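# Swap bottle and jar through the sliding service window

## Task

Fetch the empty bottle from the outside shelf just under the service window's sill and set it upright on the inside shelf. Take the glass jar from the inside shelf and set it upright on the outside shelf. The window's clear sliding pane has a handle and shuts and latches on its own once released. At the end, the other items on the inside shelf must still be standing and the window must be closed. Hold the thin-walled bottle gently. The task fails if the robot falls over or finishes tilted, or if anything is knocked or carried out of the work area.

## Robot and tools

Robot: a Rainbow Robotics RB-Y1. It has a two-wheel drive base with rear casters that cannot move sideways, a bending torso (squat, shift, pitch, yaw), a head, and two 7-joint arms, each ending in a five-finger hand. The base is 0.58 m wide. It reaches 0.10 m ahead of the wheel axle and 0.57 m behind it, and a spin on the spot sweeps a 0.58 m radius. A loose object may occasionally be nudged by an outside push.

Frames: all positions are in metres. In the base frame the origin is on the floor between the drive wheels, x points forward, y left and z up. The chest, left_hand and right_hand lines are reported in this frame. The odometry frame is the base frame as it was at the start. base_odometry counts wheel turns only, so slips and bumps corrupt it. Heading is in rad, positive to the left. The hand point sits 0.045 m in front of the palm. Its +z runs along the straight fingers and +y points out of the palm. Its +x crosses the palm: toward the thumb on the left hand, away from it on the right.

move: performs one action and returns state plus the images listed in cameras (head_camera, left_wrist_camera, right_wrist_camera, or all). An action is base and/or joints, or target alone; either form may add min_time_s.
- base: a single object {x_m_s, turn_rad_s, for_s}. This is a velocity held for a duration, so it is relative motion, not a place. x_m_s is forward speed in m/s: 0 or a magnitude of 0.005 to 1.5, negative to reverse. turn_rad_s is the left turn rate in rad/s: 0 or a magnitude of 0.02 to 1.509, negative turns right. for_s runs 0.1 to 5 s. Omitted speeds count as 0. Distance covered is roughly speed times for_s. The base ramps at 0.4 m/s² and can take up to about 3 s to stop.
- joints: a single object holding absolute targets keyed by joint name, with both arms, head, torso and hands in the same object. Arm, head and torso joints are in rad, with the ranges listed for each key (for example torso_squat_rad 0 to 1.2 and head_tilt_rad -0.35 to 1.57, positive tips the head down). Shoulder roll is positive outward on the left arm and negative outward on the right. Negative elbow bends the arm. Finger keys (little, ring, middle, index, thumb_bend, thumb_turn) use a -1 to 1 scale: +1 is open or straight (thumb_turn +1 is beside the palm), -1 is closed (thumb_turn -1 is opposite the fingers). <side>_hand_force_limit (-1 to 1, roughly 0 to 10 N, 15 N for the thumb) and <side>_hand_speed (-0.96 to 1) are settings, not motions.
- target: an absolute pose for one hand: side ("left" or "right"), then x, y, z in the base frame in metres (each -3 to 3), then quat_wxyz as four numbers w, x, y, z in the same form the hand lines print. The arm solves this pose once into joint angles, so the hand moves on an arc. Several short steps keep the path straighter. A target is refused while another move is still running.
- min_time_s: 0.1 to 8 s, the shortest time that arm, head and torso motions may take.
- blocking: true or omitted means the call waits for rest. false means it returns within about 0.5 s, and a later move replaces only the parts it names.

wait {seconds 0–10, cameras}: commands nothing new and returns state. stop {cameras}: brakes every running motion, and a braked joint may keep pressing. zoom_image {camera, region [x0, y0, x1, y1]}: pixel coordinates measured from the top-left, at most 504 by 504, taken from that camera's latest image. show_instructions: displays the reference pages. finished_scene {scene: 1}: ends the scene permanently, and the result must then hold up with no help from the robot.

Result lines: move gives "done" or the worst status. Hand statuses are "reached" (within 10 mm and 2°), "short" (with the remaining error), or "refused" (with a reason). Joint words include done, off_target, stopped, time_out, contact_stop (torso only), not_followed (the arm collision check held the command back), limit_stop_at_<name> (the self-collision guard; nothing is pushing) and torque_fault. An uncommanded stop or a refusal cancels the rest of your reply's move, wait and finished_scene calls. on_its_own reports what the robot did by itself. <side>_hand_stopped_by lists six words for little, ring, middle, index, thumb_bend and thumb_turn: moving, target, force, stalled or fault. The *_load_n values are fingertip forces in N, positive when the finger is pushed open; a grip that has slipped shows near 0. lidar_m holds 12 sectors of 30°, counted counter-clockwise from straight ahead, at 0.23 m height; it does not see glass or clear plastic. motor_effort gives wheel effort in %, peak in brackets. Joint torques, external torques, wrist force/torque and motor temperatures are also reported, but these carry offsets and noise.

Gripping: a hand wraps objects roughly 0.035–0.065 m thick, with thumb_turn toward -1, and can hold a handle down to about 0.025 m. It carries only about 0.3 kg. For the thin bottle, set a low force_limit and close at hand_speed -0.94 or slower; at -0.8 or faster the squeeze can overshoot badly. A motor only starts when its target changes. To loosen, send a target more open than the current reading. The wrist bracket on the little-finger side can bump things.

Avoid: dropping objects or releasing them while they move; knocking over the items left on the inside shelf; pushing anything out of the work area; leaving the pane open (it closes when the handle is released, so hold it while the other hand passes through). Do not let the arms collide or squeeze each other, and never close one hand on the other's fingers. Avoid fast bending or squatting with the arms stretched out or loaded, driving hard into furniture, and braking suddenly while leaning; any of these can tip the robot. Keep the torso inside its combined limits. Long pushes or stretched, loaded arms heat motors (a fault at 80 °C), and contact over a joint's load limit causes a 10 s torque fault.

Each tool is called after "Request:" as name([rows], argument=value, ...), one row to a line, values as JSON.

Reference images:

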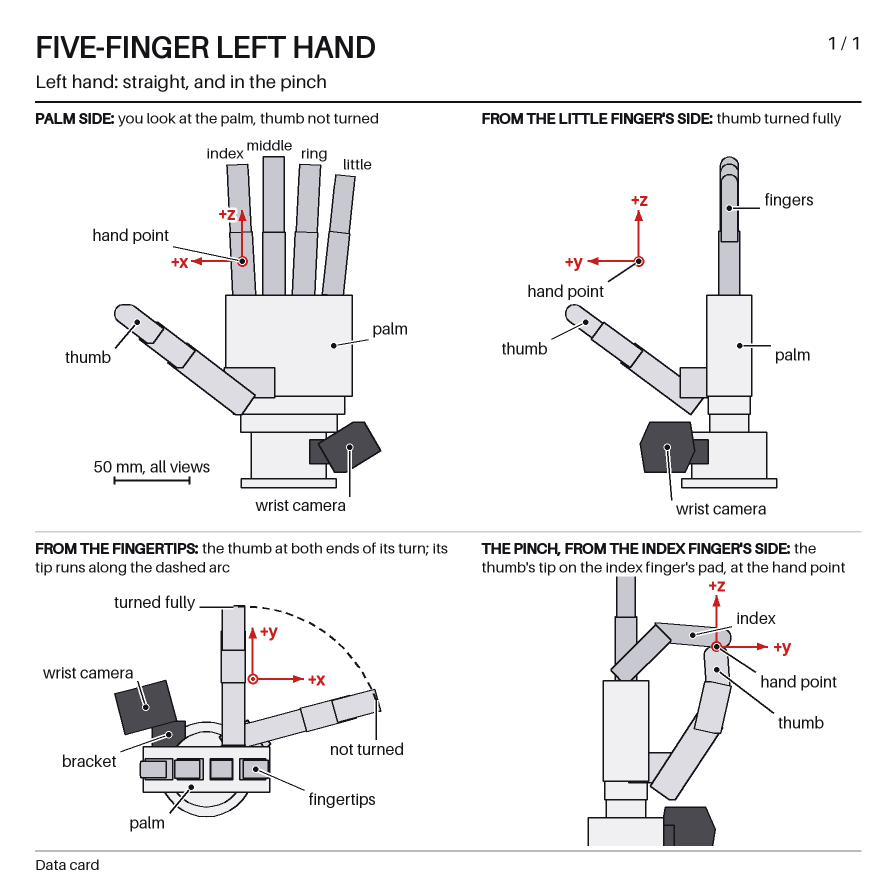

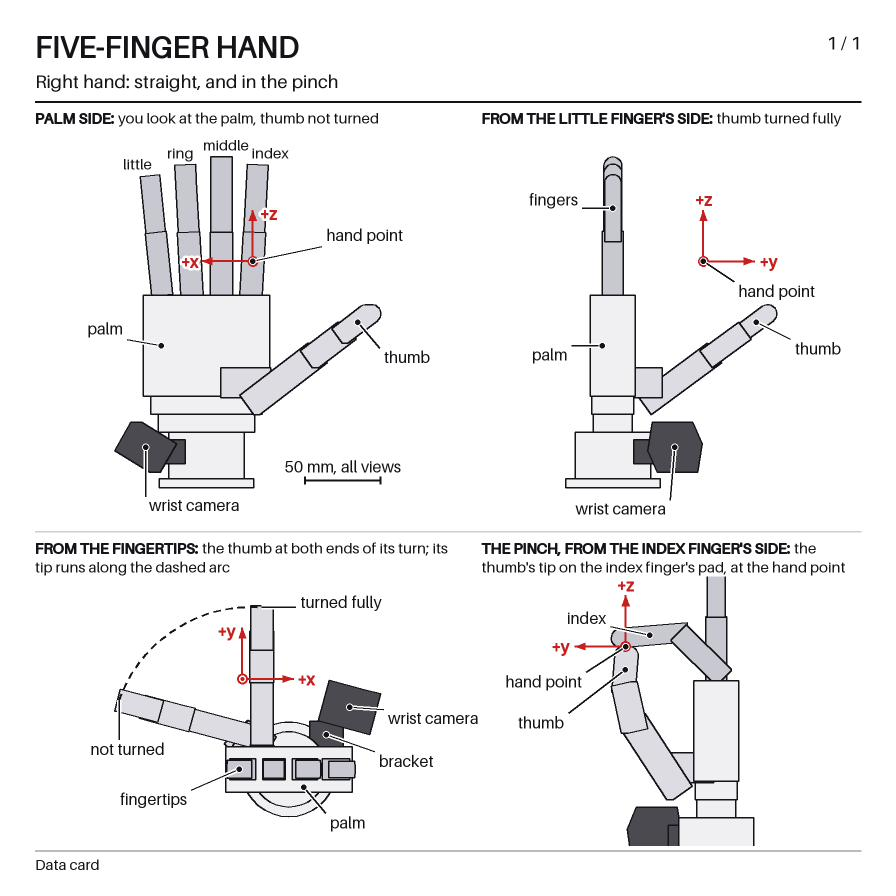

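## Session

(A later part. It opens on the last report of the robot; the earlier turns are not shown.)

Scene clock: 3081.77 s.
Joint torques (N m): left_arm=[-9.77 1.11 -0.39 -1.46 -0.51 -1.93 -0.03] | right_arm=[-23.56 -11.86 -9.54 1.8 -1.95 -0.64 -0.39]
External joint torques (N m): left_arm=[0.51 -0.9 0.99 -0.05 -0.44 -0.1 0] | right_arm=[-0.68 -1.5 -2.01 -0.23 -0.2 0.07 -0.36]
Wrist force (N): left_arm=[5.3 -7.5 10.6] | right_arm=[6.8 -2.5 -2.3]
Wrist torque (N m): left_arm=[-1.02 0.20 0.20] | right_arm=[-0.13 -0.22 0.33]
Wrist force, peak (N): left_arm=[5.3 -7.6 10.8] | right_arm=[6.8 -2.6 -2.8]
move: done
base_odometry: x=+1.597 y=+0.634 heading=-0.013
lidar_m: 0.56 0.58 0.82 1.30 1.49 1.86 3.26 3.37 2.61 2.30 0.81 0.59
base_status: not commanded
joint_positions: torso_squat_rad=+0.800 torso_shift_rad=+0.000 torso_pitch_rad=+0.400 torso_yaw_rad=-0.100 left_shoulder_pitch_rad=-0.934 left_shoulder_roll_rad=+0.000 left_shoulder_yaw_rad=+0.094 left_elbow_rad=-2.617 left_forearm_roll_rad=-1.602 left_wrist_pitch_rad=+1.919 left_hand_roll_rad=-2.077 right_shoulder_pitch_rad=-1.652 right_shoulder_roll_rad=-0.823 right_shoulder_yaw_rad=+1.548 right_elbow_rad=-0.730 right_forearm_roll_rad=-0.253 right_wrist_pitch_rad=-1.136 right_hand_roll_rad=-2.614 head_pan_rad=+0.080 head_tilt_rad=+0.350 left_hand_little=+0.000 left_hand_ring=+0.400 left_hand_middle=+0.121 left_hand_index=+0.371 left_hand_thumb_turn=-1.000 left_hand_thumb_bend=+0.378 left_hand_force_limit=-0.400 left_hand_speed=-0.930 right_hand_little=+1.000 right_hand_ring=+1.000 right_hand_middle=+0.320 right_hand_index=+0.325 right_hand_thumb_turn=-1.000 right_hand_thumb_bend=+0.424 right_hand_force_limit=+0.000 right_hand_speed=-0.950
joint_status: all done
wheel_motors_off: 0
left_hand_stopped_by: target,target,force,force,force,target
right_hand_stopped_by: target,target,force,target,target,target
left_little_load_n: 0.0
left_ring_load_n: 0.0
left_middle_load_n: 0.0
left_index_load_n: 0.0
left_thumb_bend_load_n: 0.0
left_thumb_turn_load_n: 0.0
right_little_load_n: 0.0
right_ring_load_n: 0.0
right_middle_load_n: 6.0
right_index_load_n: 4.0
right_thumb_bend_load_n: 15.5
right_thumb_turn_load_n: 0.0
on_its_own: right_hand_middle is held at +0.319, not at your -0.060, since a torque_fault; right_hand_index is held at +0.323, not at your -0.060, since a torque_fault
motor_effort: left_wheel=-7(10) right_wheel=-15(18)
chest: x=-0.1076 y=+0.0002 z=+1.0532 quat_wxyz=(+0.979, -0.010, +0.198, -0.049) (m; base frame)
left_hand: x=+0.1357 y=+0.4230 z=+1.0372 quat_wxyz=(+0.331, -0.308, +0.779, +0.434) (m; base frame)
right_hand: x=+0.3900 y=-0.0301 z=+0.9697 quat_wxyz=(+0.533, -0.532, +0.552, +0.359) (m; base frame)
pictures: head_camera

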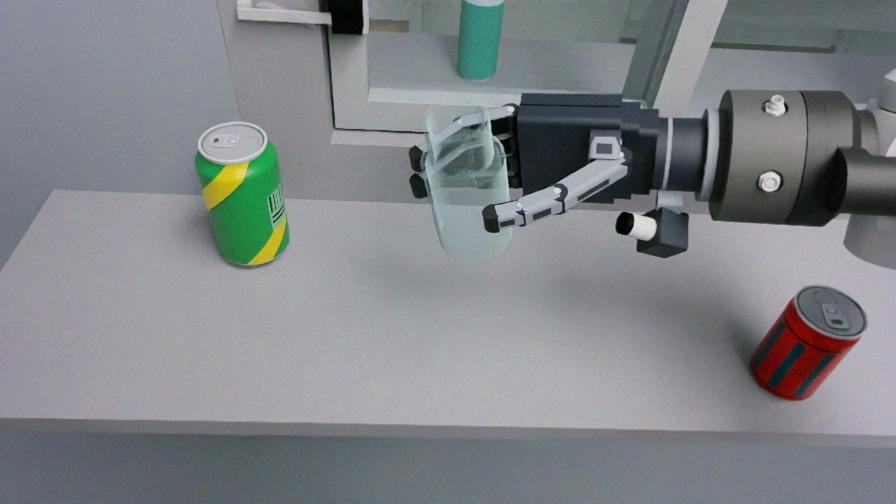

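Request:
move(target={"side":"right","x":0.39,"y":0.0,"z":0.96,"quat_wxyz":[0.5939,-0.4115,0.6461,0.2460]}, min_time_s=4, cameras=["head_camera"])

Scene clock: 3096.70 s.
Joint torques (N m): left_arm=[-9.75 1 -0.37 -1.35 -0.35 -1.77 -0.13] | right_arm=[-16.11 -12.05 -13.46 -1.5 -0.85 -1.34 0.29]
External joint torques (N m): left_arm=[0.54 -1.01 1.01 0.06 -0.29 0.07 -0.1] | right_arm=[2.28 -1.77 -2.26 -0.02 -0.55 0.04 0.32]
Wrist force (N): left_arm=[5.0 -7.6 10.6] | right_arm=[6.5 -2.2 -2.0]
Wrist torque (N m): left_arm=[-1.04 0.25 0.19] | right_arm=[-0.15 -0.20 0.48]
Wrist force, peak (N): left_arm=[5.3 -7.6 10.9] | right_arm=[7.2 -2.4 -2.9]
move: done
base_odometry: x=+1.597 y=+0.634 heading=-0.013
lidar_m: 0.57 0.59 0.80 1.31 1.50 1.85 3.26 3.39 2.59 2.30 0.82 0.60
base_status: not commanded
joint_positions: torso_squat_rad=+0.800 torso_shift_rad=+0.000 torso_pitch_rad=+0.400 torso_yaw_rad=-0.100 left_shoulder_pitch_rad=-0.934 left_shoulder_roll_rad=+0.000 left_shoulder_yaw_rad=+0.094 left_elbow_rad=-2.617 left_forearm_roll_rad=-1.602 left_wrist_pitch_rad=+1.919 left_hand_roll_rad=-2.077 right_shoulder_pitch_rad=-1.360 right_shoulder_roll_rad=-1.114 right_shoulder_yaw_rad=+1.221 right_elbow_rad=-1.613 right_forearm_roll_rad=-0.514 right_wrist_pitch_rad=-0.244 right_hand_roll_rad=-2.222 head_pan_rad=+0.080 head_tilt_rad=+0.350 left_hand_little=+0.000 left_hand_ring=+0.400 left_hand_middle=+0.121 left_hand_index=+0.371 left_hand_thumb_turn=-1.000 left_hand_thumb_bend=+0.378 left_hand_force_limit=-0.400 left_hand_speed=-0.930 right_hand_little=+1.000 right_hand_ring=+1.000 right_hand_middle=+0.320 right_hand_index=+0.325 right_hand_thumb_turn=-1.000 right_hand_thumb_bend=+0.424 right_hand_force_limit=+0.000 right_hand_speed=-0.950
joint_status: all done
wheel_motors_off: 0
left_hand_stopped_by: target,target,force,force,force,target
right_hand_stopped_by: target,target,force,target,target,target
left_little_load_n: 0.0
left_ring_load_n: 0.0
left_middle_load_n: 0.0
left_index_load_n: 0.0
left_thumb_bend_load_n: -0.5
left_thumb_turn_load_n: 0.5
right_little_load_n: 0.0
right_ring_load_n: 0.0
right_middle_load_n: 6.0
right_index_load_n: 4.0
right_thumb_bend_load_n: 15.5
right_thumb_turn_load_n: 0.0
on_its_own: right_hand_middle is held at +0.319, not at your -0.060, since a torque_fault; right_hand_index is held at +0.324, not at your -0.060, since a torque_fault
motor_effort: left_wheel=-8(10) right_wheel=-16(17)
chest: x=-0.1076 y=+0.0001 z=+1.0532 quat_wxyz=(+0.979, -0.010, +0.198, -0.049) (m; base frame)
left_hand: x=+0.1357 y=+0.4230 z=+1.0372 quat_wxyz=(+0.331, -0.308, +0.779, +0.434) (m; base frame)
right_hand: x=+0.3900 y=-0.0007 z=+0.9598 quat_wxyz=(+0.590, -0.415, +0.646, +0.249) (m; base frame)
right_hand_status: reached (checked arc, planned for 4.0 s): 1 mm and 0.7 deg off.
pictures: head_camera

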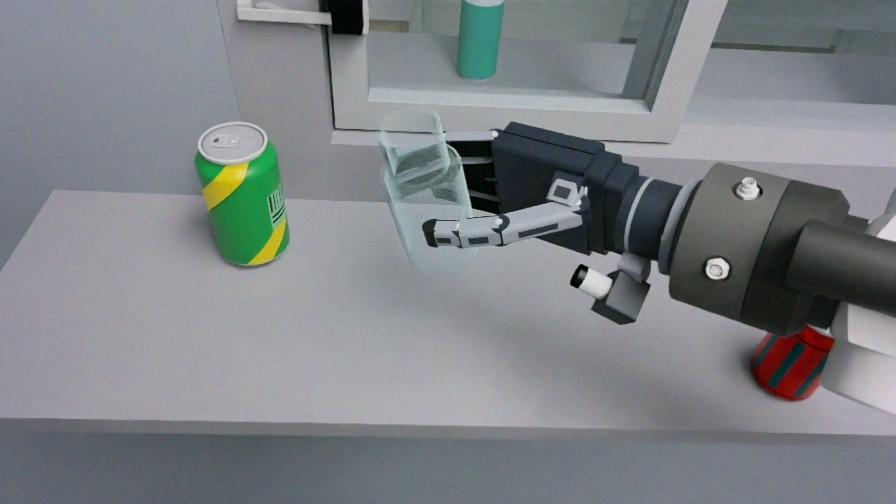

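Request:
move(target={"side":"right","x":0.395,"y":0.0,"z":0.92,"quat_wxyz":[0.5939,-0.4115,0.6461,0.2460]}, min_time_s=3)

Request:
move(target={"side":"right","x":0.395,"y":0.0,"z":0.888,"quat_wxyz":[0.5939,-0.4115,0.6461,0.2460]}, min_time_s=3, cameras=["head_camera","right_wrist_camera"])

Scene clock: 3108.07 s.
Joint torques (N m): left_arm=[-9.42 1.1 -0.48 -1.48 -0.32 -1.86 -0.12] | right_arm=[-16.47 -8.51 -13.23 -1.47 -0.09 -2.3 0.17]
External joint torques (N m): left_arm=[0.86 -0.91 0.9 -0.07 -0.26 -0.02 -0.09] | right_arm=[2.06 1.72 -2.49 0.68 0.25 -0.82 0.2]
Wrist force (N): left_arm=[5.0 -7.6 10.6] | right_arm=[6.5 -2.7 -2.2]
Wrist torque (N m): left_arm=[-1.04 0.25 0.18] | right_arm=[-0.24 -0.17 0.45]
Wrist force, peak (N): left_arm=[5.3 -7.6 10.9] | right_arm=[7.2 -2.3 -1.9]
move: done
base_odometry: x=+1.597 y=+0.634 heading=-0.013
lidar_m: 0.57 0.59 0.82 1.30 1.49 1.85 3.26 3.38 2.58 2.31 0.82 0.59
base_status: not commanded
joint_positions: torso_squat_rad=+0.800 torso_shift_rad=+0.000 torso_pitch_rad=+0.400 torso_yaw_rad=-0.100 left_shoulder_pitch_rad=-0.934 left_shoulder_roll_rad=+0.000 left_shoulder_yaw_rad=+0.094 left_elbow_rad=-2.617 left_forearm_roll_rad=-1.602 left_wrist_pitch_rad=+1.919 left_hand_roll_rad=-2.077 right_shoulder_pitch_rad=-1.281 right_shoulder_roll_rad=-1.020 right_shoulder_yaw_rad=+1.201 right_elbow_rad=-1.503 right_forearm_roll_rad=-0.498 right_wrist_pitch_rad=-0.294 right_hand_roll_rad=-2.149 head_pan_rad=+0.080 head_tilt_rad=+0.350 left_hand_little=+0.000 left_hand_ring=+0.400 left_hand_middle=+0.121 left_hand_index=+0.371 left_hand_thumb_turn=-1.000 left_hand_thumb_bend=+0.378 left_hand_force_limit=-0.400 left_hand_speed=-0.930 right_hand_little=+1.000 right_hand_ring=+1.000 right_hand_middle=+0.320 right_hand_index=+0.325 right_hand_thumb_turn=-1.000 right_hand_thumb_bend=+0.424 right_hand_force_limit=+0.000 right_hand_speed=-0.950
joint_status: all done
wheel_motors_off: 0
left_hand_stopped_by: target,target,force,force,force,target
right_hand_stopped_by: target,target,force,target,target,target
left_little_load_n: 0.0
left_ring_load_n: 0.0
left_middle_load_n: 0.0
left_index_load_n: 0.0
left_thumb_bend_load_n: 0.0
left_thumb_turn_load_n: 0.0
right_little_load_n: 0.0
right_ring_load_n: 0.0
right_middle_load_n: 6.0
right_index_load_n: 4.0
right_thumb_bend_load_n: 15.5
right_thumb_turn_load_n: 0.0
on_its_own: right_hand_middle is held at +0.319, not at your -0.060, since a torque_fault; right_hand_index is held at +0.324, not at your -0.060, since a torque_fault
motor_effort: left_wheel=-8(9) right_wheel=-16(18)
chest: x=-0.1076 y=+0.0001 z=+1.0532 quat_wxyz=(+0.979, -0.010, +0.198, -0.049) (m; base frame)
left_hand: x=+0.1357 y=+0.4230 z=+1.0372 quat_wxyz=(+0.331, -0.308, +0.779, +0.434) (m; base frame)
right_hand: x=+0.3949 y=-0.0002 z=+0.9198 quat_wxyz=(+0.594, -0.412, +0.647, +0.246) (m; base frame)
right_hand_status: reached (checked arc, planned for 3.0 s): 0 mm and 0.1 deg off.
pictures: none

Scene clock: 3111.40 s.
Joint torques (N m): left_arm=[-9.61 0.89 -0.35 -1.48 -0.46 -1.85 -0.14] | right_arm=[-16.02 -8.05 -9.43 -1.66 -0.52 -2.27 0.15]
External joint torques (N m): left_arm=[0.67 -1.12 1.03 -0.07 -0.4 -0.01 -0.11] | right_arm=[2.54 2 0.82 0.79 -0.13 -0.74 0.18]
Wrist force (N): left_arm=[5.1 -7.6 10.6] | right_arm=[6.1 -2.3 -2.1]
Wrist torque (N m): left_arm=[-1.02 0.24 0.18] | right_arm=[-0.20 -0.10 0.45]
Wrist force, peak (N): left_arm=[5.2 -7.7 10.7] | right_arm=[7.0 -2.3 -2.4]
move: done
base_odometry: x=+1.597 y=+0.634 heading=-0.013
lidar_m: 0.56 0.59 0.81 1.30 1.49 1.87 3.25 3.38 2.60 2.31 0.83 0.60
base_status: not commanded
joint_positions: torso_squat_rad=+0.800 torso_shift_rad=+0.000 torso_pitch_rad=+0.400 torso_yaw_rad=-0.100 left_shoulder_pitch_rad=-0.934 left_shoulder_roll_rad=+0.000 left_shoulder_yaw_rad=+0.094 left_elbow_rad=-2.617 left_forearm_roll_rad=-1.602 left_wrist_pitch_rad=+1.919 left_hand_roll_rad=-2.077 right_shoulder_pitch_rad=-1.237 right_shoulder_roll_rad=-0.950 right_shoulder_yaw_rad=+1.205 right_elbow_rad=-1.407 right_forearm_roll_rad=-0.481 right_wrist_pitch_rad=-0.351 right_hand_roll_rad=-2.110 head_pan_rad=+0.080 head_tilt_rad=+0.350 left_hand_little=+0.000 left_hand_ring=+0.400 left_hand_middle=+0.121 left_hand_index=+0.371 left_hand_thumb_turn=-1.000 left_hand_thumb_bend=+0.378 left_hand_force_limit=-0.400 left_hand_speed=-0.930 right_hand_little=+1.000 right_hand_ring=+1.000 right_hand_middle=+0.320 right_hand_index=+0.325 right_hand_thumb_turn=-1.000 right_hand_thumb_bend=+0.424 right_hand_force_limit=+0.000 right_hand_speed=-0.950
joint_status: all done
wheel_motors_off: 0
left_hand_stopped_by: target,target,force,force,force,target
right_hand_stopped_by: target,target,force,target,target,target
left_little_load_n: 0.0
left_ring_load_n: 0.0
left_middle_load_n: 0.0
left_index_load_n: 0.0
left_thumb_bend_load_n: 0.0
left_thumb_turn_load_n: 0.0
right_little_load_n: 0.0
right_ring_load_n: 0.0
right_middle_load_n: 6.0
right_index_load_n: 4.0
right_thumb_bend_load_n: 15.5
right_thumb_turn_load_n: 0.0
on_its_own: right_hand_middle is held at +0.319, not at your -0.060, since a torque_fault; right_hand_index is held at +0.324, not at your -0.060, since a torque_fault
motor_effort: left_wheel=-7(10) right_wheel=-14(17)
chest: x=-0.1076 y=+0.0001 z=+1.0532 quat_wxyz=(+0.979, -0.010, +0.198, -0.049) (m; base frame)
left_hand: x=+0.1357 y=+0.4230 z=+1.0372 quat_wxyz=(+0.331, -0.308, +0.779, +0.434) (m; base frame)
right_hand: x=+0.3951 y=-0.0002 z=+0.8881 quat_wxyz=(+0.594, -0.411, +0.646, +0.246) (m; base frame)
right_hand_status: reached (checked arc, planned for 3.0 s): 0 mm and 0.1 deg off.
pictures: head_camera, right_wrist_camera

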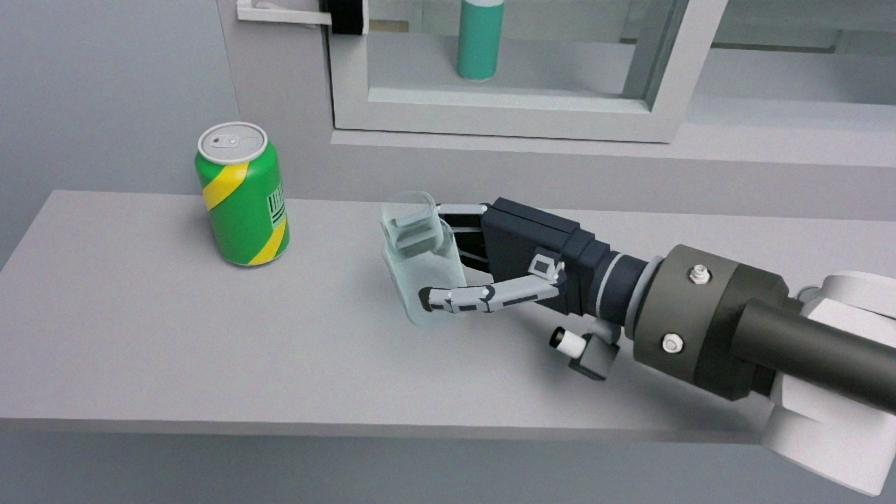

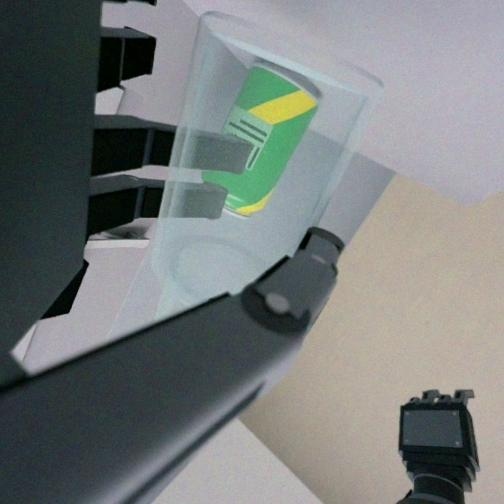

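Request:
move(target={"side":"right","x":0.395,"y":0.0,"z":0.879,"quat_wxyz":[0.5939,-0.4115,0.6461,0.2460]}, min_time_s=1.5)

Request:
move(target={"side":"right","x":0.395,"y":0.0,"z":0.875,"quat_wxyz":[0.5939,-0.4115,0.6461,0.2460]}, min_time_s=1.5, cameras=["head_camera"])

Scene clock: 3116.13 s.
Joint torques (N m): left_arm=[-9.71 0.65 -0.29 -1.4 -0.36 -1.72 -0.09] | right_arm=[-16.72 -8 -10.16 -1.96 -0.39 -2.11 0.36]
External joint torques (N m): left_arm=[0.58 -1.36 1.09 0 -0.3 0.11 -0.06] | right_arm=[1.84 1.99 -0.07 0.55 0.01 -0.56 0.4]
Wrist force (N): left_arm=[5.0 -7.4 10.5] | right_arm=[6.0 -2.4 -2.1]
Wrist torque (N m): left_arm=[-1.00 0.25 0.18] | right_arm=[-0.19 -0.10 0.43]
Wrist force, peak (N): left_arm=[5.2 -7.8 10.8] | right_arm=[6.6 -2.3 -2.2]
move: done
base_odometry: x=+1.597 y=+0.634 heading=-0.013
lidar_m: 0.56 0.59 0.81 1.31 1.49 1.85 3.26 3.39 2.60 2.31 0.82 0.59
base_status: not commanded
joint_positions: torso_squat_rad=+0.800 torso_shift_rad=+0.000 torso_pitch_rad=+0.400 torso_yaw_rad=-0.100 left_shoulder_pitch_rad=-0.934 left_shoulder_roll_rad=+0.000 left_shoulder_yaw_rad=+0.094 left_elbow_rad=-2.617 left_forearm_roll_rad=-1.602 left_wrist_pitch_rad=+1.919 left_hand_roll_rad=-2.077 right_shoulder_pitch_rad=-1.226 right_shoulder_roll_rad=-0.931 right_shoulder_yaw_rad=+1.208 right_elbow_rad=-1.378 right_forearm_roll_rad=-0.476 right_wrist_pitch_rad=-0.368 right_hand_roll_rad=-2.101 head_pan_rad=+0.080 head_tilt_rad=+0.350 left_hand_little=+0.000 left_hand_ring=+0.400 left_hand_middle=+0.121 left_hand_index=+0.371 left_hand_thumb_turn=-1.000 left_hand_thumb_bend=+0.378 left_hand_force_limit=-0.400 left_hand_speed=-0.930 right_hand_little=+1.000 right_hand_ring=+1.000 right_hand_middle=+0.320 right_hand_index=+0.325 right_hand_thumb_turn=-1.000 right_hand_thumb_bend=+0.424 right_hand_force_limit=+0.000 right_hand_speed=-0.950
joint_status: all done
wheel_motors_off: 0
left_hand_stopped_by: target,target,force,force,force,target
right_hand_stopped_by: target,target,force,target,target,target
left_little_load_n: 0.0
left_ring_load_n: 0.0
left_middle_load_n: 0.0
left_index_load_n: 0.0
left_thumb_bend_load_n: 0.0
left_thumb_turn_load_n: 0.0
right_little_load_n: 0.0
right_ring_load_n: 0.0
right_middle_load_n: 6.0
right_index_load_n: 4.0
right_thumb_bend_load_n: 15.5
right_thumb_turn_load_n: 0.0
on_its_own: right_hand_middle is held at +0.319, not at your -0.060, since a torque_fault; right_hand_index is held at +0.324, not at your -0.060, since a torque_fault
motor_effort: left_wheel=-9(10) right_wheel=-15(17)
chest: x=-0.1076 y=+0.0001 z=+1.0532 quat_wxyz=(+0.979, -0.010, +0.198, -0.049) (m; base frame)
left_hand: x=+0.1357 y=+0.4230 z=+1.0372 quat_wxyz=(+0.331, -0.308, +0.779, +0.434) (m; base frame)
right_hand: x=+0.3949 y=-0.0002 z=+0.8792 quat_wxyz=(+0.594, -0.411, +0.646, +0.245) (m; base frame)
right_hand_status: reached (checked arc, planned for 1.5 s): 0 mm and 0.1 deg off.
pictures: none

Scene clock: 3117.97 s.
Joint torques (N m): left_arm=[-9.56 1.55 -0.26 -1.56 -0.43 -1.79 -0.08] | right_arm=[-16.28 -8.1 -9.31 -1.92 -0.46 -2.38 0.21]
External joint torques (N m): left_arm=[0.72 -0.47 1.12 -0.15 -0.36 0.04 -0.05] | right_arm=[2.31 1.85 0.71 0.6 -0.05 -0.83 0.24]
Wrist force (N): left_arm=[5.2 -7.5 10.5] | right_arm=[6.3 -2.3 -2.0]
Wrist torque (N m): left_arm=[-1.02 0.22 0.20] | right_arm=[-0.18 -0.15 0.45]
Wrist force, peak (N): left_arm=[5.2 -7.7 10.6] | right_arm=[6.6 -2.5 -2.1]
move: done
base_odometry: x=+1.597 y=+0.634 heading=-0.013
lidar_m: 0.57 0.59 0.81 1.31 1.50 1.85 3.25 3.37 2.59 2.31 0.83 0.59
base_status: not commanded
joint_positions: torso_squat_rad=+0.800 torso_shift_rad=+0.000 torso_pitch_rad=+0.400 torso_yaw_rad=-0.100 left_shoulder_pitch_rad=-0.934 left_shoulder_roll_rad=+0.000 left_shoulder_yaw_rad=+0.094 left_elbow_rad=-2.617 left_forearm_roll_rad=-1.602 left_wrist_pitch_rad=+1.919 left_hand_roll_rad=-2.077 right_shoulder_pitch_rad=-1.222 right_shoulder_roll_rad=-0.921 right_shoulder_yaw_rad=+1.210 right_elbow_rad=-1.361 right_forearm_roll_rad=-0.474 right_wrist_pitch_rad=-0.378 right_hand_roll_rad=-2.097 head_pan_rad=+0.080 head_tilt_rad=+0.350 left_hand_little=+0.000 left_hand_ring=+0.400 left_hand_middle=+0.121 left_hand_index=+0.371 left_hand_thumb_turn=-1.000 left_hand_thumb_bend=+0.378 left_hand_force_limit=-0.400 left_hand_speed=-0.930 right_hand_little=+1.000 right_hand_ring=+1.000 right_hand_middle=+0.320 right_hand_index=+0.325 right_hand_thumb_turn=-1.000 right_hand_thumb_bend=+0.424 right_hand_force_limit=+0.000 right_hand_speed=-0.950
joint_status: all done
wheel_motors_off: 0
left_hand_stopped_by: target,target,force,force,force,target
right_hand_stopped_by: target,target,force,target,target,target
left_little_load_n: 0.0
left_ring_load_n: 0.0
left_middle_load_n: 0.5
left_index_load_n: 0.0
left_thumb_bend_load_n: 0.0
left_thumb_turn_load_n: 0.0
right_little_load_n: 0.0
right_ring_load_n: 0.0
right_middle_load_n: 6.5
right_index_load_n: 4.0
right_thumb_bend_load_n: 15.5
right_thumb_turn_load_n: 0.0
on_its_own: right_hand_middle is held at +0.319, not at your -0.060, since a torque_fault; right_hand_index is held at +0.324, not at your -0.060, since a torque_fault
motor_effort: left_wheel=-7(10) right_wheel=-15(17)
chest: x=-0.1076 y=+0.0001 z=+1.0532 quat_wxyz=(+0.979, -0.010, +0.198, -0.049) (m; base frame)
left_hand: x=+0.1357 y=+0.4230 z=+1.0372 quat_wxyz=(+0.331, -0.308, +0.779, +0.434) (m; base frame)
right_hand: x=+0.3951 y=-0.0002 z=+0.8752 quat_wxyz=(+0.594, -0.411, +0.646, +0.246) (m; base frame)
right_hand_status: reached (checked arc, planned for 1.5 s): 0 mm and 0.0 deg off.
pictures: head_camera

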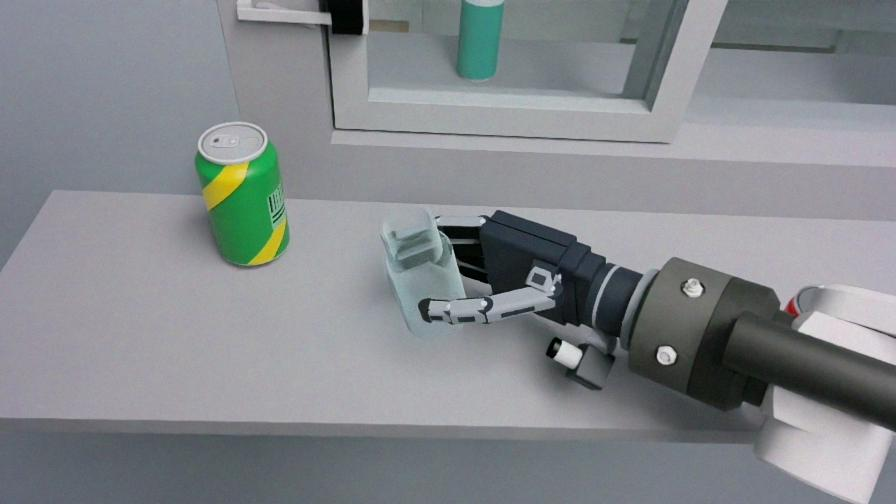

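Request:
move(target={"side":"right","x":0.395,"y":0.0,"z":0.871,"quat_wxyz":[0.5939,-0.4115,0.6461,0.2460]}, min_time_s=1.2)

Request:
move(target={"side":"right","x":0.395,"y":0.0,"z":0.868,"quat_wxyz":[0.5939,-0.4115,0.6461,0.2460]}, min_time_s=1.2, cameras=["head_camera","right_wrist_camera"])

Scene clock: 3123.37 s.
Joint torques (N m): left_arm=[-9.88 1.43 -0.53 -1.52 -0.48 -1.75 -0.17] | right_arm=[-16.48 -7.64 -9.57 -1.85 -0.47 -2.31 0.17]
External joint torques (N m): left_arm=[0.41 -0.58 0.86 -0.12 -0.41 0.08 -0.14] | right_arm=[2.11 2.28 0.36 0.69 -0.05 -0.75 0.2]
Wrist force (N): left_arm=[4.9 -7.6 10.6] | right_arm=[6.3 -2.3 -2.1]
Wrist torque (N m): left_arm=[-1.04 0.27 0.17] | right_arm=[-0.17 -0.16 0.44]
Wrist force, peak (N): left_arm=[5.3 -7.8 10.6] | right_arm=[6.5 -2.4 -2.3]
move: done
base_odometry: x=+1.597 y=+0.634 heading=-0.013
lidar_m: 0.56 0.58 0.81 1.32 1.50 1.85 3.25 3.37 2.60 2.32 0.82 0.60
base_status: not commanded
joint_positions: torso_squat_rad=+0.800 torso_shift_rad=+0.000 torso_pitch_rad=+0.400 torso_yaw_rad=-0.100 left_shoulder_pitch_rad=-0.934 left_shoulder_roll_rad=+0.000 left_shoulder_yaw_rad=+0.094 left_elbow_rad=-2.617 left_forearm_roll_rad=-1.602 left_wrist_pitch_rad=+1.919 left_hand_roll_rad=-2.077 right_shoulder_pitch_rad=-1.218 right_shoulder_roll_rad=-0.911 right_shoulder_yaw_rad=+1.211 right_elbow_rad=-1.347 right_forearm_roll_rad=-0.471 right_wrist_pitch_rad=-0.387 right_hand_roll_rad=-2.094 head_pan_rad=+0.080 head_tilt_rad=+0.350 left_hand_little=+0.000 left_hand_ring=+0.400 left_hand_middle=+0.121 left_hand_index=+0.371 left_hand_thumb_turn=-1.000 left_hand_thumb_bend=+0.378 left_hand_force_limit=-0.400 left_hand_speed=-0.930 right_hand_little=+1.000 right_hand_ring=+1.000 right_hand_middle=+0.320 right_hand_index=+0.325 right_hand_thumb_turn=-1.000 right_hand_thumb_bend=+0.424 right_hand_force_limit=+0.000 right_hand_speed=-0.950
joint_status: all done
wheel_motors_off: 0
left_hand_stopped_by: target,target,force,force,force,target
right_hand_stopped_by: target,target,force,target,target,target
left_little_load_n: 0.0
left_ring_load_n: 0.0
left_middle_load_n: 0.0
left_index_load_n: 0.0
left_thumb_bend_load_n: 0.0
left_thumb_turn_load_n: 0.0
right_little_load_n: -0.5
right_ring_load_n: 0.0
right_middle_load_n: 6.0
right_index_load_n: 4.0
right_thumb_bend_load_n: 15.5
right_thumb_turn_load_n: 0.0
on_its_own: right_hand_middle is held at +0.319, not at your -0.060, since a torque_fault; right_hand_index is held at +0.324, not at your -0.060, since a torque_fault
motor_effort: left_wheel=-7(9) right_wheel=-15(17)
chest: x=-0.1076 y=+0.0001 z=+1.0532 quat_wxyz=(+0.979, -0.010, +0.198, -0.049) (m; base frame)
left_hand: x=+0.1357 y=+0.4230 z=+1.0372 quat_wxyz=(+0.331, -0.308, +0.779, +0.434) (m; base frame)
right_hand: x=+0.3951 y=-0.0002 z=+0.8711 quat_wxyz=(+0.594, -0.411, +0.646, +0.246) (m; base frame)
right_hand_status: reached (checked arc, planned for 1.2 s): 0 mm and 0.0 deg off.
pictures: none

Scene clock: 3124.90 s.
Joint torques (N m): left_arm=[-9.67 1.03 -0.48 -1.42 -0.39 -1.79 -0.08] | right_arm=[-16.33 -7.84 -9.72 -1.75 -0.43 -2.28 0.22]
External joint torques (N m): left_arm=[0.62 -0.99 0.9 -0.02 -0.33 0.04 -0.05] | right_arm=[2.27 2.05 0.16 0.8 0 -0.72 0.25]
Wrist force (N): left_arm=[5.1 -7.6 10.6] | right_arm=[6.1 -2.4 -2.1]
Wrist torque (N m): left_arm=[-1.04 0.25 0.19] | right_arm=[-0.17 -0.14 0.45]
Wrist force, peak (N): left_arm=[5.2 -7.7 10.7] | right_arm=[6.6 -2.3 -2.2]
move: done
base_odometry: x=+1.597 y=+0.634 heading=-0.013
lidar_m: 0.56 0.59 0.81 1.31 1.49 1.85 3.26 3.38 2.58 2.30 0.83 0.59
base_status: not commanded
joint_positions: torso_squat_rad=+0.800 torso_shift_rad=+0.000 torso_pitch_rad=+0.400 torso_yaw_rad=-0.100 left_shoulder_pitch_rad=-0.934 left_shoulder_roll_rad=+0.000 left_shoulder_yaw_rad=+0.094 left_elbow_rad=-2.617 left_forearm_roll_rad=-1.602 left_wrist_pitch_rad=+1.919 left_hand_roll_rad=-2.077 right_shoulder_pitch_rad=-1.215 right_shoulder_roll_rad=-0.904 right_shoulder_yaw_rad=+1.213 right_elbow_rad=-1.335 right_forearm_roll_rad=-0.470 right_wrist_pitch_rad=-0.393 right_hand_roll_rad=-2.091 head_pan_rad=+0.080 head_tilt_rad=+0.350 left_hand_little=+0.000 left_hand_ring=+0.400 left_hand_middle=+0.121 left_hand_index=+0.371 left_hand_thumb_turn=-1.000 left_hand_thumb_bend=+0.378 left_hand_force_limit=-0.400 left_hand_speed=-0.930 right_hand_little=+1.000 right_hand_ring=+1.000 right_hand_middle=+0.320 right_hand_index=+0.325 right_hand_thumb_turn=-1.000 right_hand_thumb_bend=+0.424 right_hand_force_limit=+0.000 right_hand_speed=-0.950
joint_status: all done
wheel_motors_off: 0
left_hand_stopped_by: target,target,force,force,force,target
right_hand_stopped_by: target,target,force,target,target,target
left_little_load_n: 0.0
left_ring_load_n: 0.0
left_middle_load_n: 0.0
left_index_load_n: 0.0
left_thumb_bend_load_n: 0.0
left_thumb_turn_load_n: 0.0
right_little_load_n: 0.0
right_ring_load_n: 0.0
right_middle_load_n: 6.0
right_index_load_n: 4.0
right_thumb_bend_load_n: 15.5
right_thumb_turn_load_n: 0.0
on_its_own: right_hand_middle is held at +0.319, not at your -0.060, since a torque_fault; right_hand_index is held at +0.324, not at your -0.060, since a torque_fault
motor_effort: left_wheel=-9(9) right_wheel=-15(17)
chest: x=-0.1076 y=+0.0001 z=+1.0532 quat_wxyz=(+0.979, -0.010, +0.198, -0.049) (m; base frame)
left_hand: x=+0.1357 y=+0.4230 z=+1.0372 quat_wxyz=(+0.331, -0.308, +0.779, +0.434) (m; base frame)
right_hand: x=+0.3952 y=-0.0002 z=+0.8681 quat_wxyz=(+0.594, -0.411, +0.646, +0.246) (m; base frame)
right_hand_status: reached (checked arc, planned for 1.2 s): 0 mm and 0.0 deg off.
pictures: head_camera, right_wrist_camera

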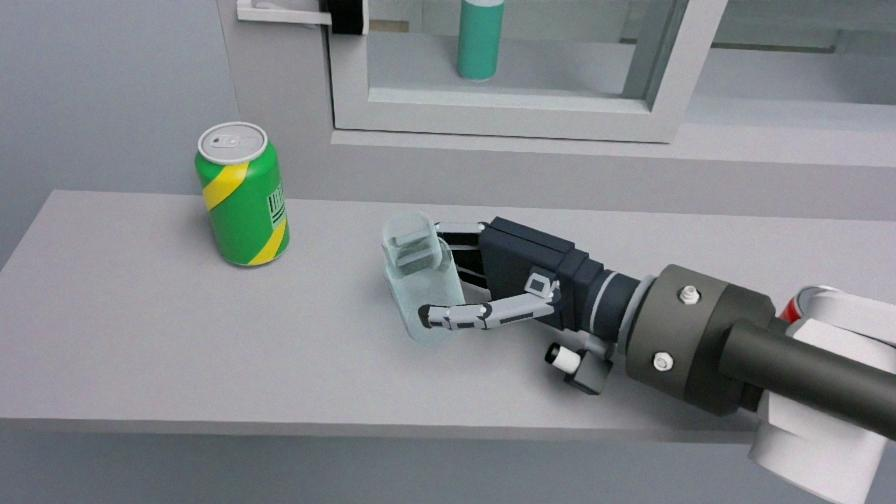

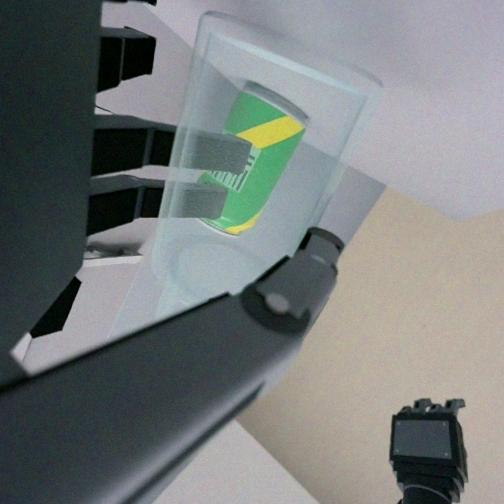

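Request:
zoom_image(camera="head_camera", region=[360, 190, 640, 410])

Request:
move(target={"side":"right","x":0.395,"y":0.0,"z":0.865,"quat_wxyz":[0.5939,-0.4115,0.6461,0.2460]}, min_time_s=1.2)

Scaled by 1.800 from the camera's 896x504 image, which has a finer 1280x720 frame.

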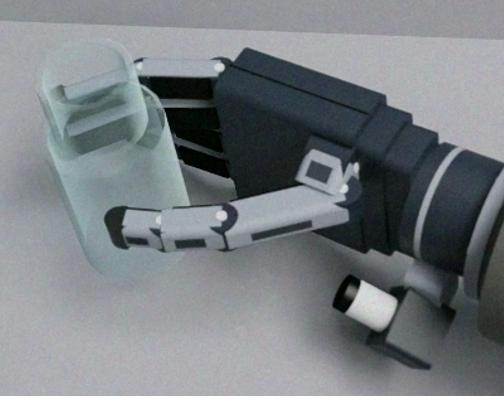

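Scene clock: 3129.87 s.
Joint torques (N m): left_arm=[-9.41 0.96 -0.54 -1.39 -0.37 -1.86 -0.2] | right_arm=[-16.64 -7.48 -9.79 -1.89 -0.38 -2.14 0.34]
External joint torques (N m): left_arm=[0.87 -1.06 0.84 0.02 -0.31 -0.03 -0.17] | right_arm=[1.97 2.39 0.03 0.67 0.06 -0.58 0.37]
Wrist force (N): left_arm=[5.1 -7.5 10.9] | right_arm=[6.3 -2.3 -2.2]
Wrist torque (N m): left_arm=[-1.02 0.24 0.17] | right_arm=[-0.15 -0.16 0.45]
Wrist force, peak (N): left_arm=[5.4 -7.7 10.7] | right_arm=[6.7 -2.2 -2.2]
move: done
base_odometry: x=+1.597 y=+0.634 heading=-0.013
lidar_m: 0.56 0.58 0.80 1.32 1.48 1.86 3.26 3.38 2.58 2.32 0.83 0.59
base_status: not commanded
joint_positions: torso_squat_rad=+0.800 torso_shift_rad=+0.000 torso_pitch_rad=+0.400 torso_yaw_rad=-0.100 left_shoulder_pitch_rad=-0.934 left_shoulder_roll_rad=+0.000 left_shoulder_yaw_rad=+0.094 left_elbow_rad=-2.617 left_forearm_roll_rad=-1.602 left_wrist_pitch_rad=+1.919 left_hand_roll_rad=-2.077 right_shoulder_pitch_rad=-1.212 right_shoulder_roll_rad=-0.897 right_shoulder_yaw_rad=+1.214 right_elbow_rad=-1.324 right_forearm_roll_rad=-0.468 right_wrist_pitch_rad=-0.400 right_hand_roll_rad=-2.089 head_pan_rad=+0.080 head_tilt_rad=+0.350 left_hand_little=+0.000 left_hand_ring=+0.400 left_hand_middle=+0.121 left_hand_index=+0.371 left_hand_thumb_turn=-1.000 left_hand_thumb_bend=+0.378 left_hand_force_limit=-0.400 left_hand_speed=-0.930 right_hand_little=+1.000 right_hand_ring=+1.000 right_hand_middle=+0.320 right_hand_index=+0.325 right_hand_thumb_turn=-1.000 right_hand_thumb_bend=+0.424 right_hand_force_limit=+0.000 right_hand_speed=-0.950
joint_status: all done
wheel_motors_off: 0
left_hand_stopped_by: target,target,force,force,force,target
right_hand_stopped_by: target,target,force,target,target,target
left_little_load_n: 0.0
left_ring_load_n: 0.0
left_middle_load_n: 0.0
left_index_load_n: 0.0
left_thumb_bend_load_n: 0.0
left_thumb_turn_load_n: 0.0
right_little_load_n: 0.0
right_ring_load_n: 0.0
right_middle_load_n: 6.5
right_index_load_n: 4.0
right_thumb_bend_load_n: 15.5
right_thumb_turn_load_n: 0.0
on_its_own: right_hand_middle is held at +0.319, not at your -0.060, since a torque_fault; right_hand_index is held at +0.324, not at your -0.060, since a torque_fault
motor_effort: left_wheel=-5(9) right_wheel=-15(18)
chest: x=-0.1076 y=+0.0001 z=+1.0532 quat_wxyz=(+0.979, -0.010, +0.198, -0.049) (m; base frame)
left_hand: x=+0.1357 y=+0.4230 z=+1.0372 quat_wxyz=(+0.331, -0.308, +0.779, +0.434) (m; base frame)
right_hand: x=+0.3952 y=-0.0002 z=+0.8651 quat_wxyz=(+0.594, -0.411, +0.646, +0.246) (m; base frame)
right_hand_status: reached (checked arc, planned for 1.2 s): 0 mm and 0.0 deg off.
pictures: none

Request:
move(target={"side":"right","x":0.395,"y":0.0,"z":0.862,"quat_wxyz":[0.5939,-0.4115,0.6461,0.2460]}, min_time_s=1.2)

Request:
move(target={"side":"right","x":0.395,"y":0.0,"z":0.859,"quat_wxyz":[0.5939,-0.4115,0.6461,0.2460]}, min_time_s=1.2, cameras=["head_camera"])

Scene clock: 3136.07 s.
Joint torques (N m): left_arm=[-9.97 1.08 -0.5 -1.36 -0.31 -1.66 -0.05] | right_arm=[-14.54 -7.47 -7.84 -1.62 -0.12 -1.4 0.27]
External joint torques (N m): left_arm=[0.31 -0.93 0.88 0.05 -0.25 0.17 -0.03] | right_arm=[4.07 2.37 1.91 0.95 0.32 0.16 0.3]
Wrist force (N): left_arm=[5.1 -7.5 10.5] | right_arm=[2.2 -3.4 -4.4]
Wrist torque (N m): left_arm=[-1.01 0.24 0.18] | right_arm=[0.00 -0.18 0.15]
Wrist force, peak (N): left_arm=[5.1 -7.7 10.9] | right_arm=[6.8 -2.2 -2.2]
move: done
base_odometry: x=+1.597 y=+0.634 heading=-0.013
lidar_m: 0.56 0.59 0.81 1.30 1.49 1.86 3.27 3.38 2.59 2.30 0.83 0.60
base_status: not commanded
joint_positions: torso_squat_rad=+0.800 torso_shift_rad=+0.000 torso_pitch_rad=+0.400 torso_yaw_rad=-0.100 left_shoulder_pitch_rad=-0.934 left_shoulder_roll_rad=+0.000 left_shoulder_yaw_rad=+0.094 left_elbow_rad=-2.617 left_forearm_roll_rad=-1.602 left_wrist_pitch_rad=+1.919 left_hand_roll_rad=-2.077 right_shoulder_pitch_rad=-1.210 right_shoulder_roll_rad=-0.890 right_shoulder_yaw_rad=+1.215 right_elbow_rad=-1.313 right_forearm_roll_rad=-0.466 right_wrist_pitch_rad=-0.407 right_hand_roll_rad=-2.086 head_pan_rad=+0.080 head_tilt_rad=+0.350 left_hand_little=+0.000 left_hand_ring=+0.400 left_hand_middle=+0.121 left_hand_index=+0.371 left_hand_thumb_turn=-1.000 left_hand_thumb_bend=+0.378 left_hand_force_limit=-0.400 left_hand_speed=-0.930 right_hand_little=+1.000 right_hand_ring=+1.000 right_hand_middle=+0.320 right_hand_index=+0.325 right_hand_thumb_turn=-1.000 right_hand_thumb_bend=+0.424 right_hand_force_limit=+0.000 right_hand_speed=-0.950
joint_status: all done
wheel_motors_off: 0
left_hand_stopped_by: target,target,force,force,force,target
right_hand_stopped_by: target,target,force,target,target,target
left_little_load_n: 0.0
left_ring_load_n: 0.0
left_middle_load_n: 0.0
left_index_load_n: 0.0
left_thumb_bend_load_n: 0.0
left_thumb_turn_load_n: 0.0
right_little_load_n: 0.0
right_ring_load_n: 0.0
right_middle_load_n: 6.5
right_index_load_n: 4.0
right_thumb_bend_load_n: 15.5
right_thumb_turn_load_n: 0.0
on_its_own: right_hand_middle is held at +0.319, not at your -0.060, since a torque_fault; right_hand_index is held at +0.324, not at your -0.060, since a torque_fault
motor_effort: left_wheel=-7(9) right_wheel=-14(17)
chest: x=-0.1076 y=+0.0001 z=+1.0532 quat_wxyz=(+0.979, -0.010, +0.198, -0.049) (m; base frame)
left_hand: x=+0.1357 y=+0.4230 z=+1.0372 quat_wxyz=(+0.331, -0.308, +0.779, +0.434) (m; base frame)
right_hand: x=+0.3953 y=-0.0002 z=+0.8626 quat_wxyz=(+0.594, -0.411, +0.646, +0.246) (m; base frame)
right_hand_status: reached (checked arc, planned for 1.2 s): 1 mm and 0.1 deg off.
pictures: none

Scene clock: 3137.60 s.
Joint torques (N m): left_arm=[-9.79 1.12 -0.39 -1.46 -0.5 -1.7 -0.22] | right_arm=[-11.33 -5.82 -3.84 -0.08 0.33 0.59 0.14]
External joint torques (N m): left_arm=[0.5 -0.9 0.99 -0.06 -0.44 0.13 -0.2] | right_arm=[7.3 3.99 5.86 2.5 0.78 2.16 0.17]
Wrist force (N): left_arm=[5.1 -7.5 10.6] | right_arm=[-6.1 -4.2 -10.3]
Wrist torque (N m): left_arm=[-1.01 0.24 0.19] | right_arm=[0.34 -0.20 -0.37]
Wrist force, peak (N): left_arm=[5.2 -7.6 10.8] | right_arm=[-5.9 -4.1 -10.5]
move: done
base_odometry: x=+1.597 y=+0.634 heading=-0.013
lidar_m: 0.56 0.58 0.81 1.31 1.48 1.85 3.26 3.39 2.58 2.30 0.82 0.59
base_status: not commanded
joint_positions: torso_squat_rad=+0.800 torso_shift_rad=+0.000 torso_pitch_rad=+0.400 torso_yaw_rad=-0.100 left_shoulder_pitch_rad=-0.934 left_shoulder_roll_rad=+0.000 left_shoulder_yaw_rad=+0.094 left_elbow_rad=-2.617 left_forearm_roll_rad=-1.602 left_wrist_pitch_rad=+1.919 left_hand_roll_rad=-2.077 right_shoulder_pitch_rad=-1.208 right_shoulder_roll_rad=-0.882 right_shoulder_yaw_rad=+1.215 right_elbow_rad=-1.301 right_forearm_roll_rad=-0.465 right_wrist_pitch_rad=-0.414 right_hand_roll_rad=-2.084 head_pan_rad=+0.080 head_tilt_rad=+0.350 left_hand_little=+0.000 left_hand_ring=+0.400 left_hand_middle=+0.121 left_hand_index=+0.371 left_hand_thumb_turn=-1.000 left_hand_thumb_bend=+0.378 left_hand_force_limit=-0.400 left_hand_speed=-0.930 right_hand_little=+1.000 right_hand_ring=+1.000 right_hand_middle=+0.320 right_hand_index=+0.325 right_hand_thumb_turn=-1.000 right_hand_thumb_bend=+0.424 right_hand_force_limit=+0.000 right_hand_speed=-0.950
joint_status: all done
wheel_motors_off: 0
left_hand_stopped_by: target,target,force,force,force,target
right_hand_stopped_by: target,target,force,target,target,target
left_little_load_n: 0.0
left_ring_load_n: 0.0
left_middle_load_n: 0.0
left_index_load_n: 0.0
left_thumb_bend_load_n: -0.5
left_thumb_turn_load_n: 0.0
right_little_load_n: 0.0
right_ring_load_n: 0.0
right_middle_load_n: 6.0
right_index_load_n: 4.0
right_thumb_bend_load_n: 15.5
right_thumb_turn_load_n: 0.0
on_its_own: right_hand_middle is held at +0.319, not at your -0.060, since a torque_fault; right_hand_index is held at +0.324, not at your -0.060, since a torque_fault
motor_effort: left_wheel=-8(9) right_wheel=-14(17)
chest: x=-0.1076 y=+0.0001 z=+1.0532 quat_wxyz=(+0.979, -0.010, +0.198, -0.049) (m; base frame)
left_hand: x=+0.1356 y=+0.4230 z=+1.0373 quat_wxyz=(+0.331, -0.308, +0.779, +0.434) (m; base frame)
right_hand: x=+0.3956 y=+0.0000 z=+0.8608 quat_wxyz=(+0.595, -0.411, +0.645, +0.246) (m; base frame)
right_hand_status: reached (checked arc, planned for 1.2 s): 2 mm and 0.2 deg off.
pictures: head_camera

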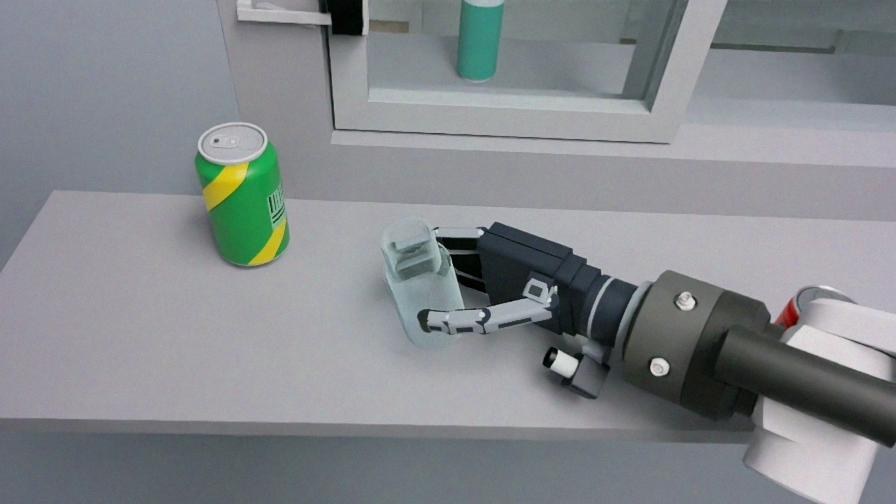

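Request:
zoom_image(camera="head_camera", region=[370, 210, 500, 360])

Scaled by 3.360 from the camera's 896x504 image, which has a finer 1280x720 frame.

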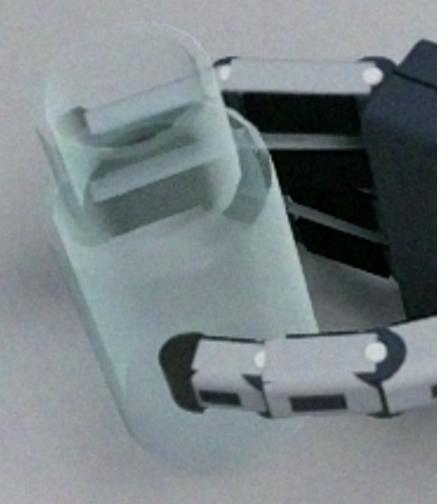

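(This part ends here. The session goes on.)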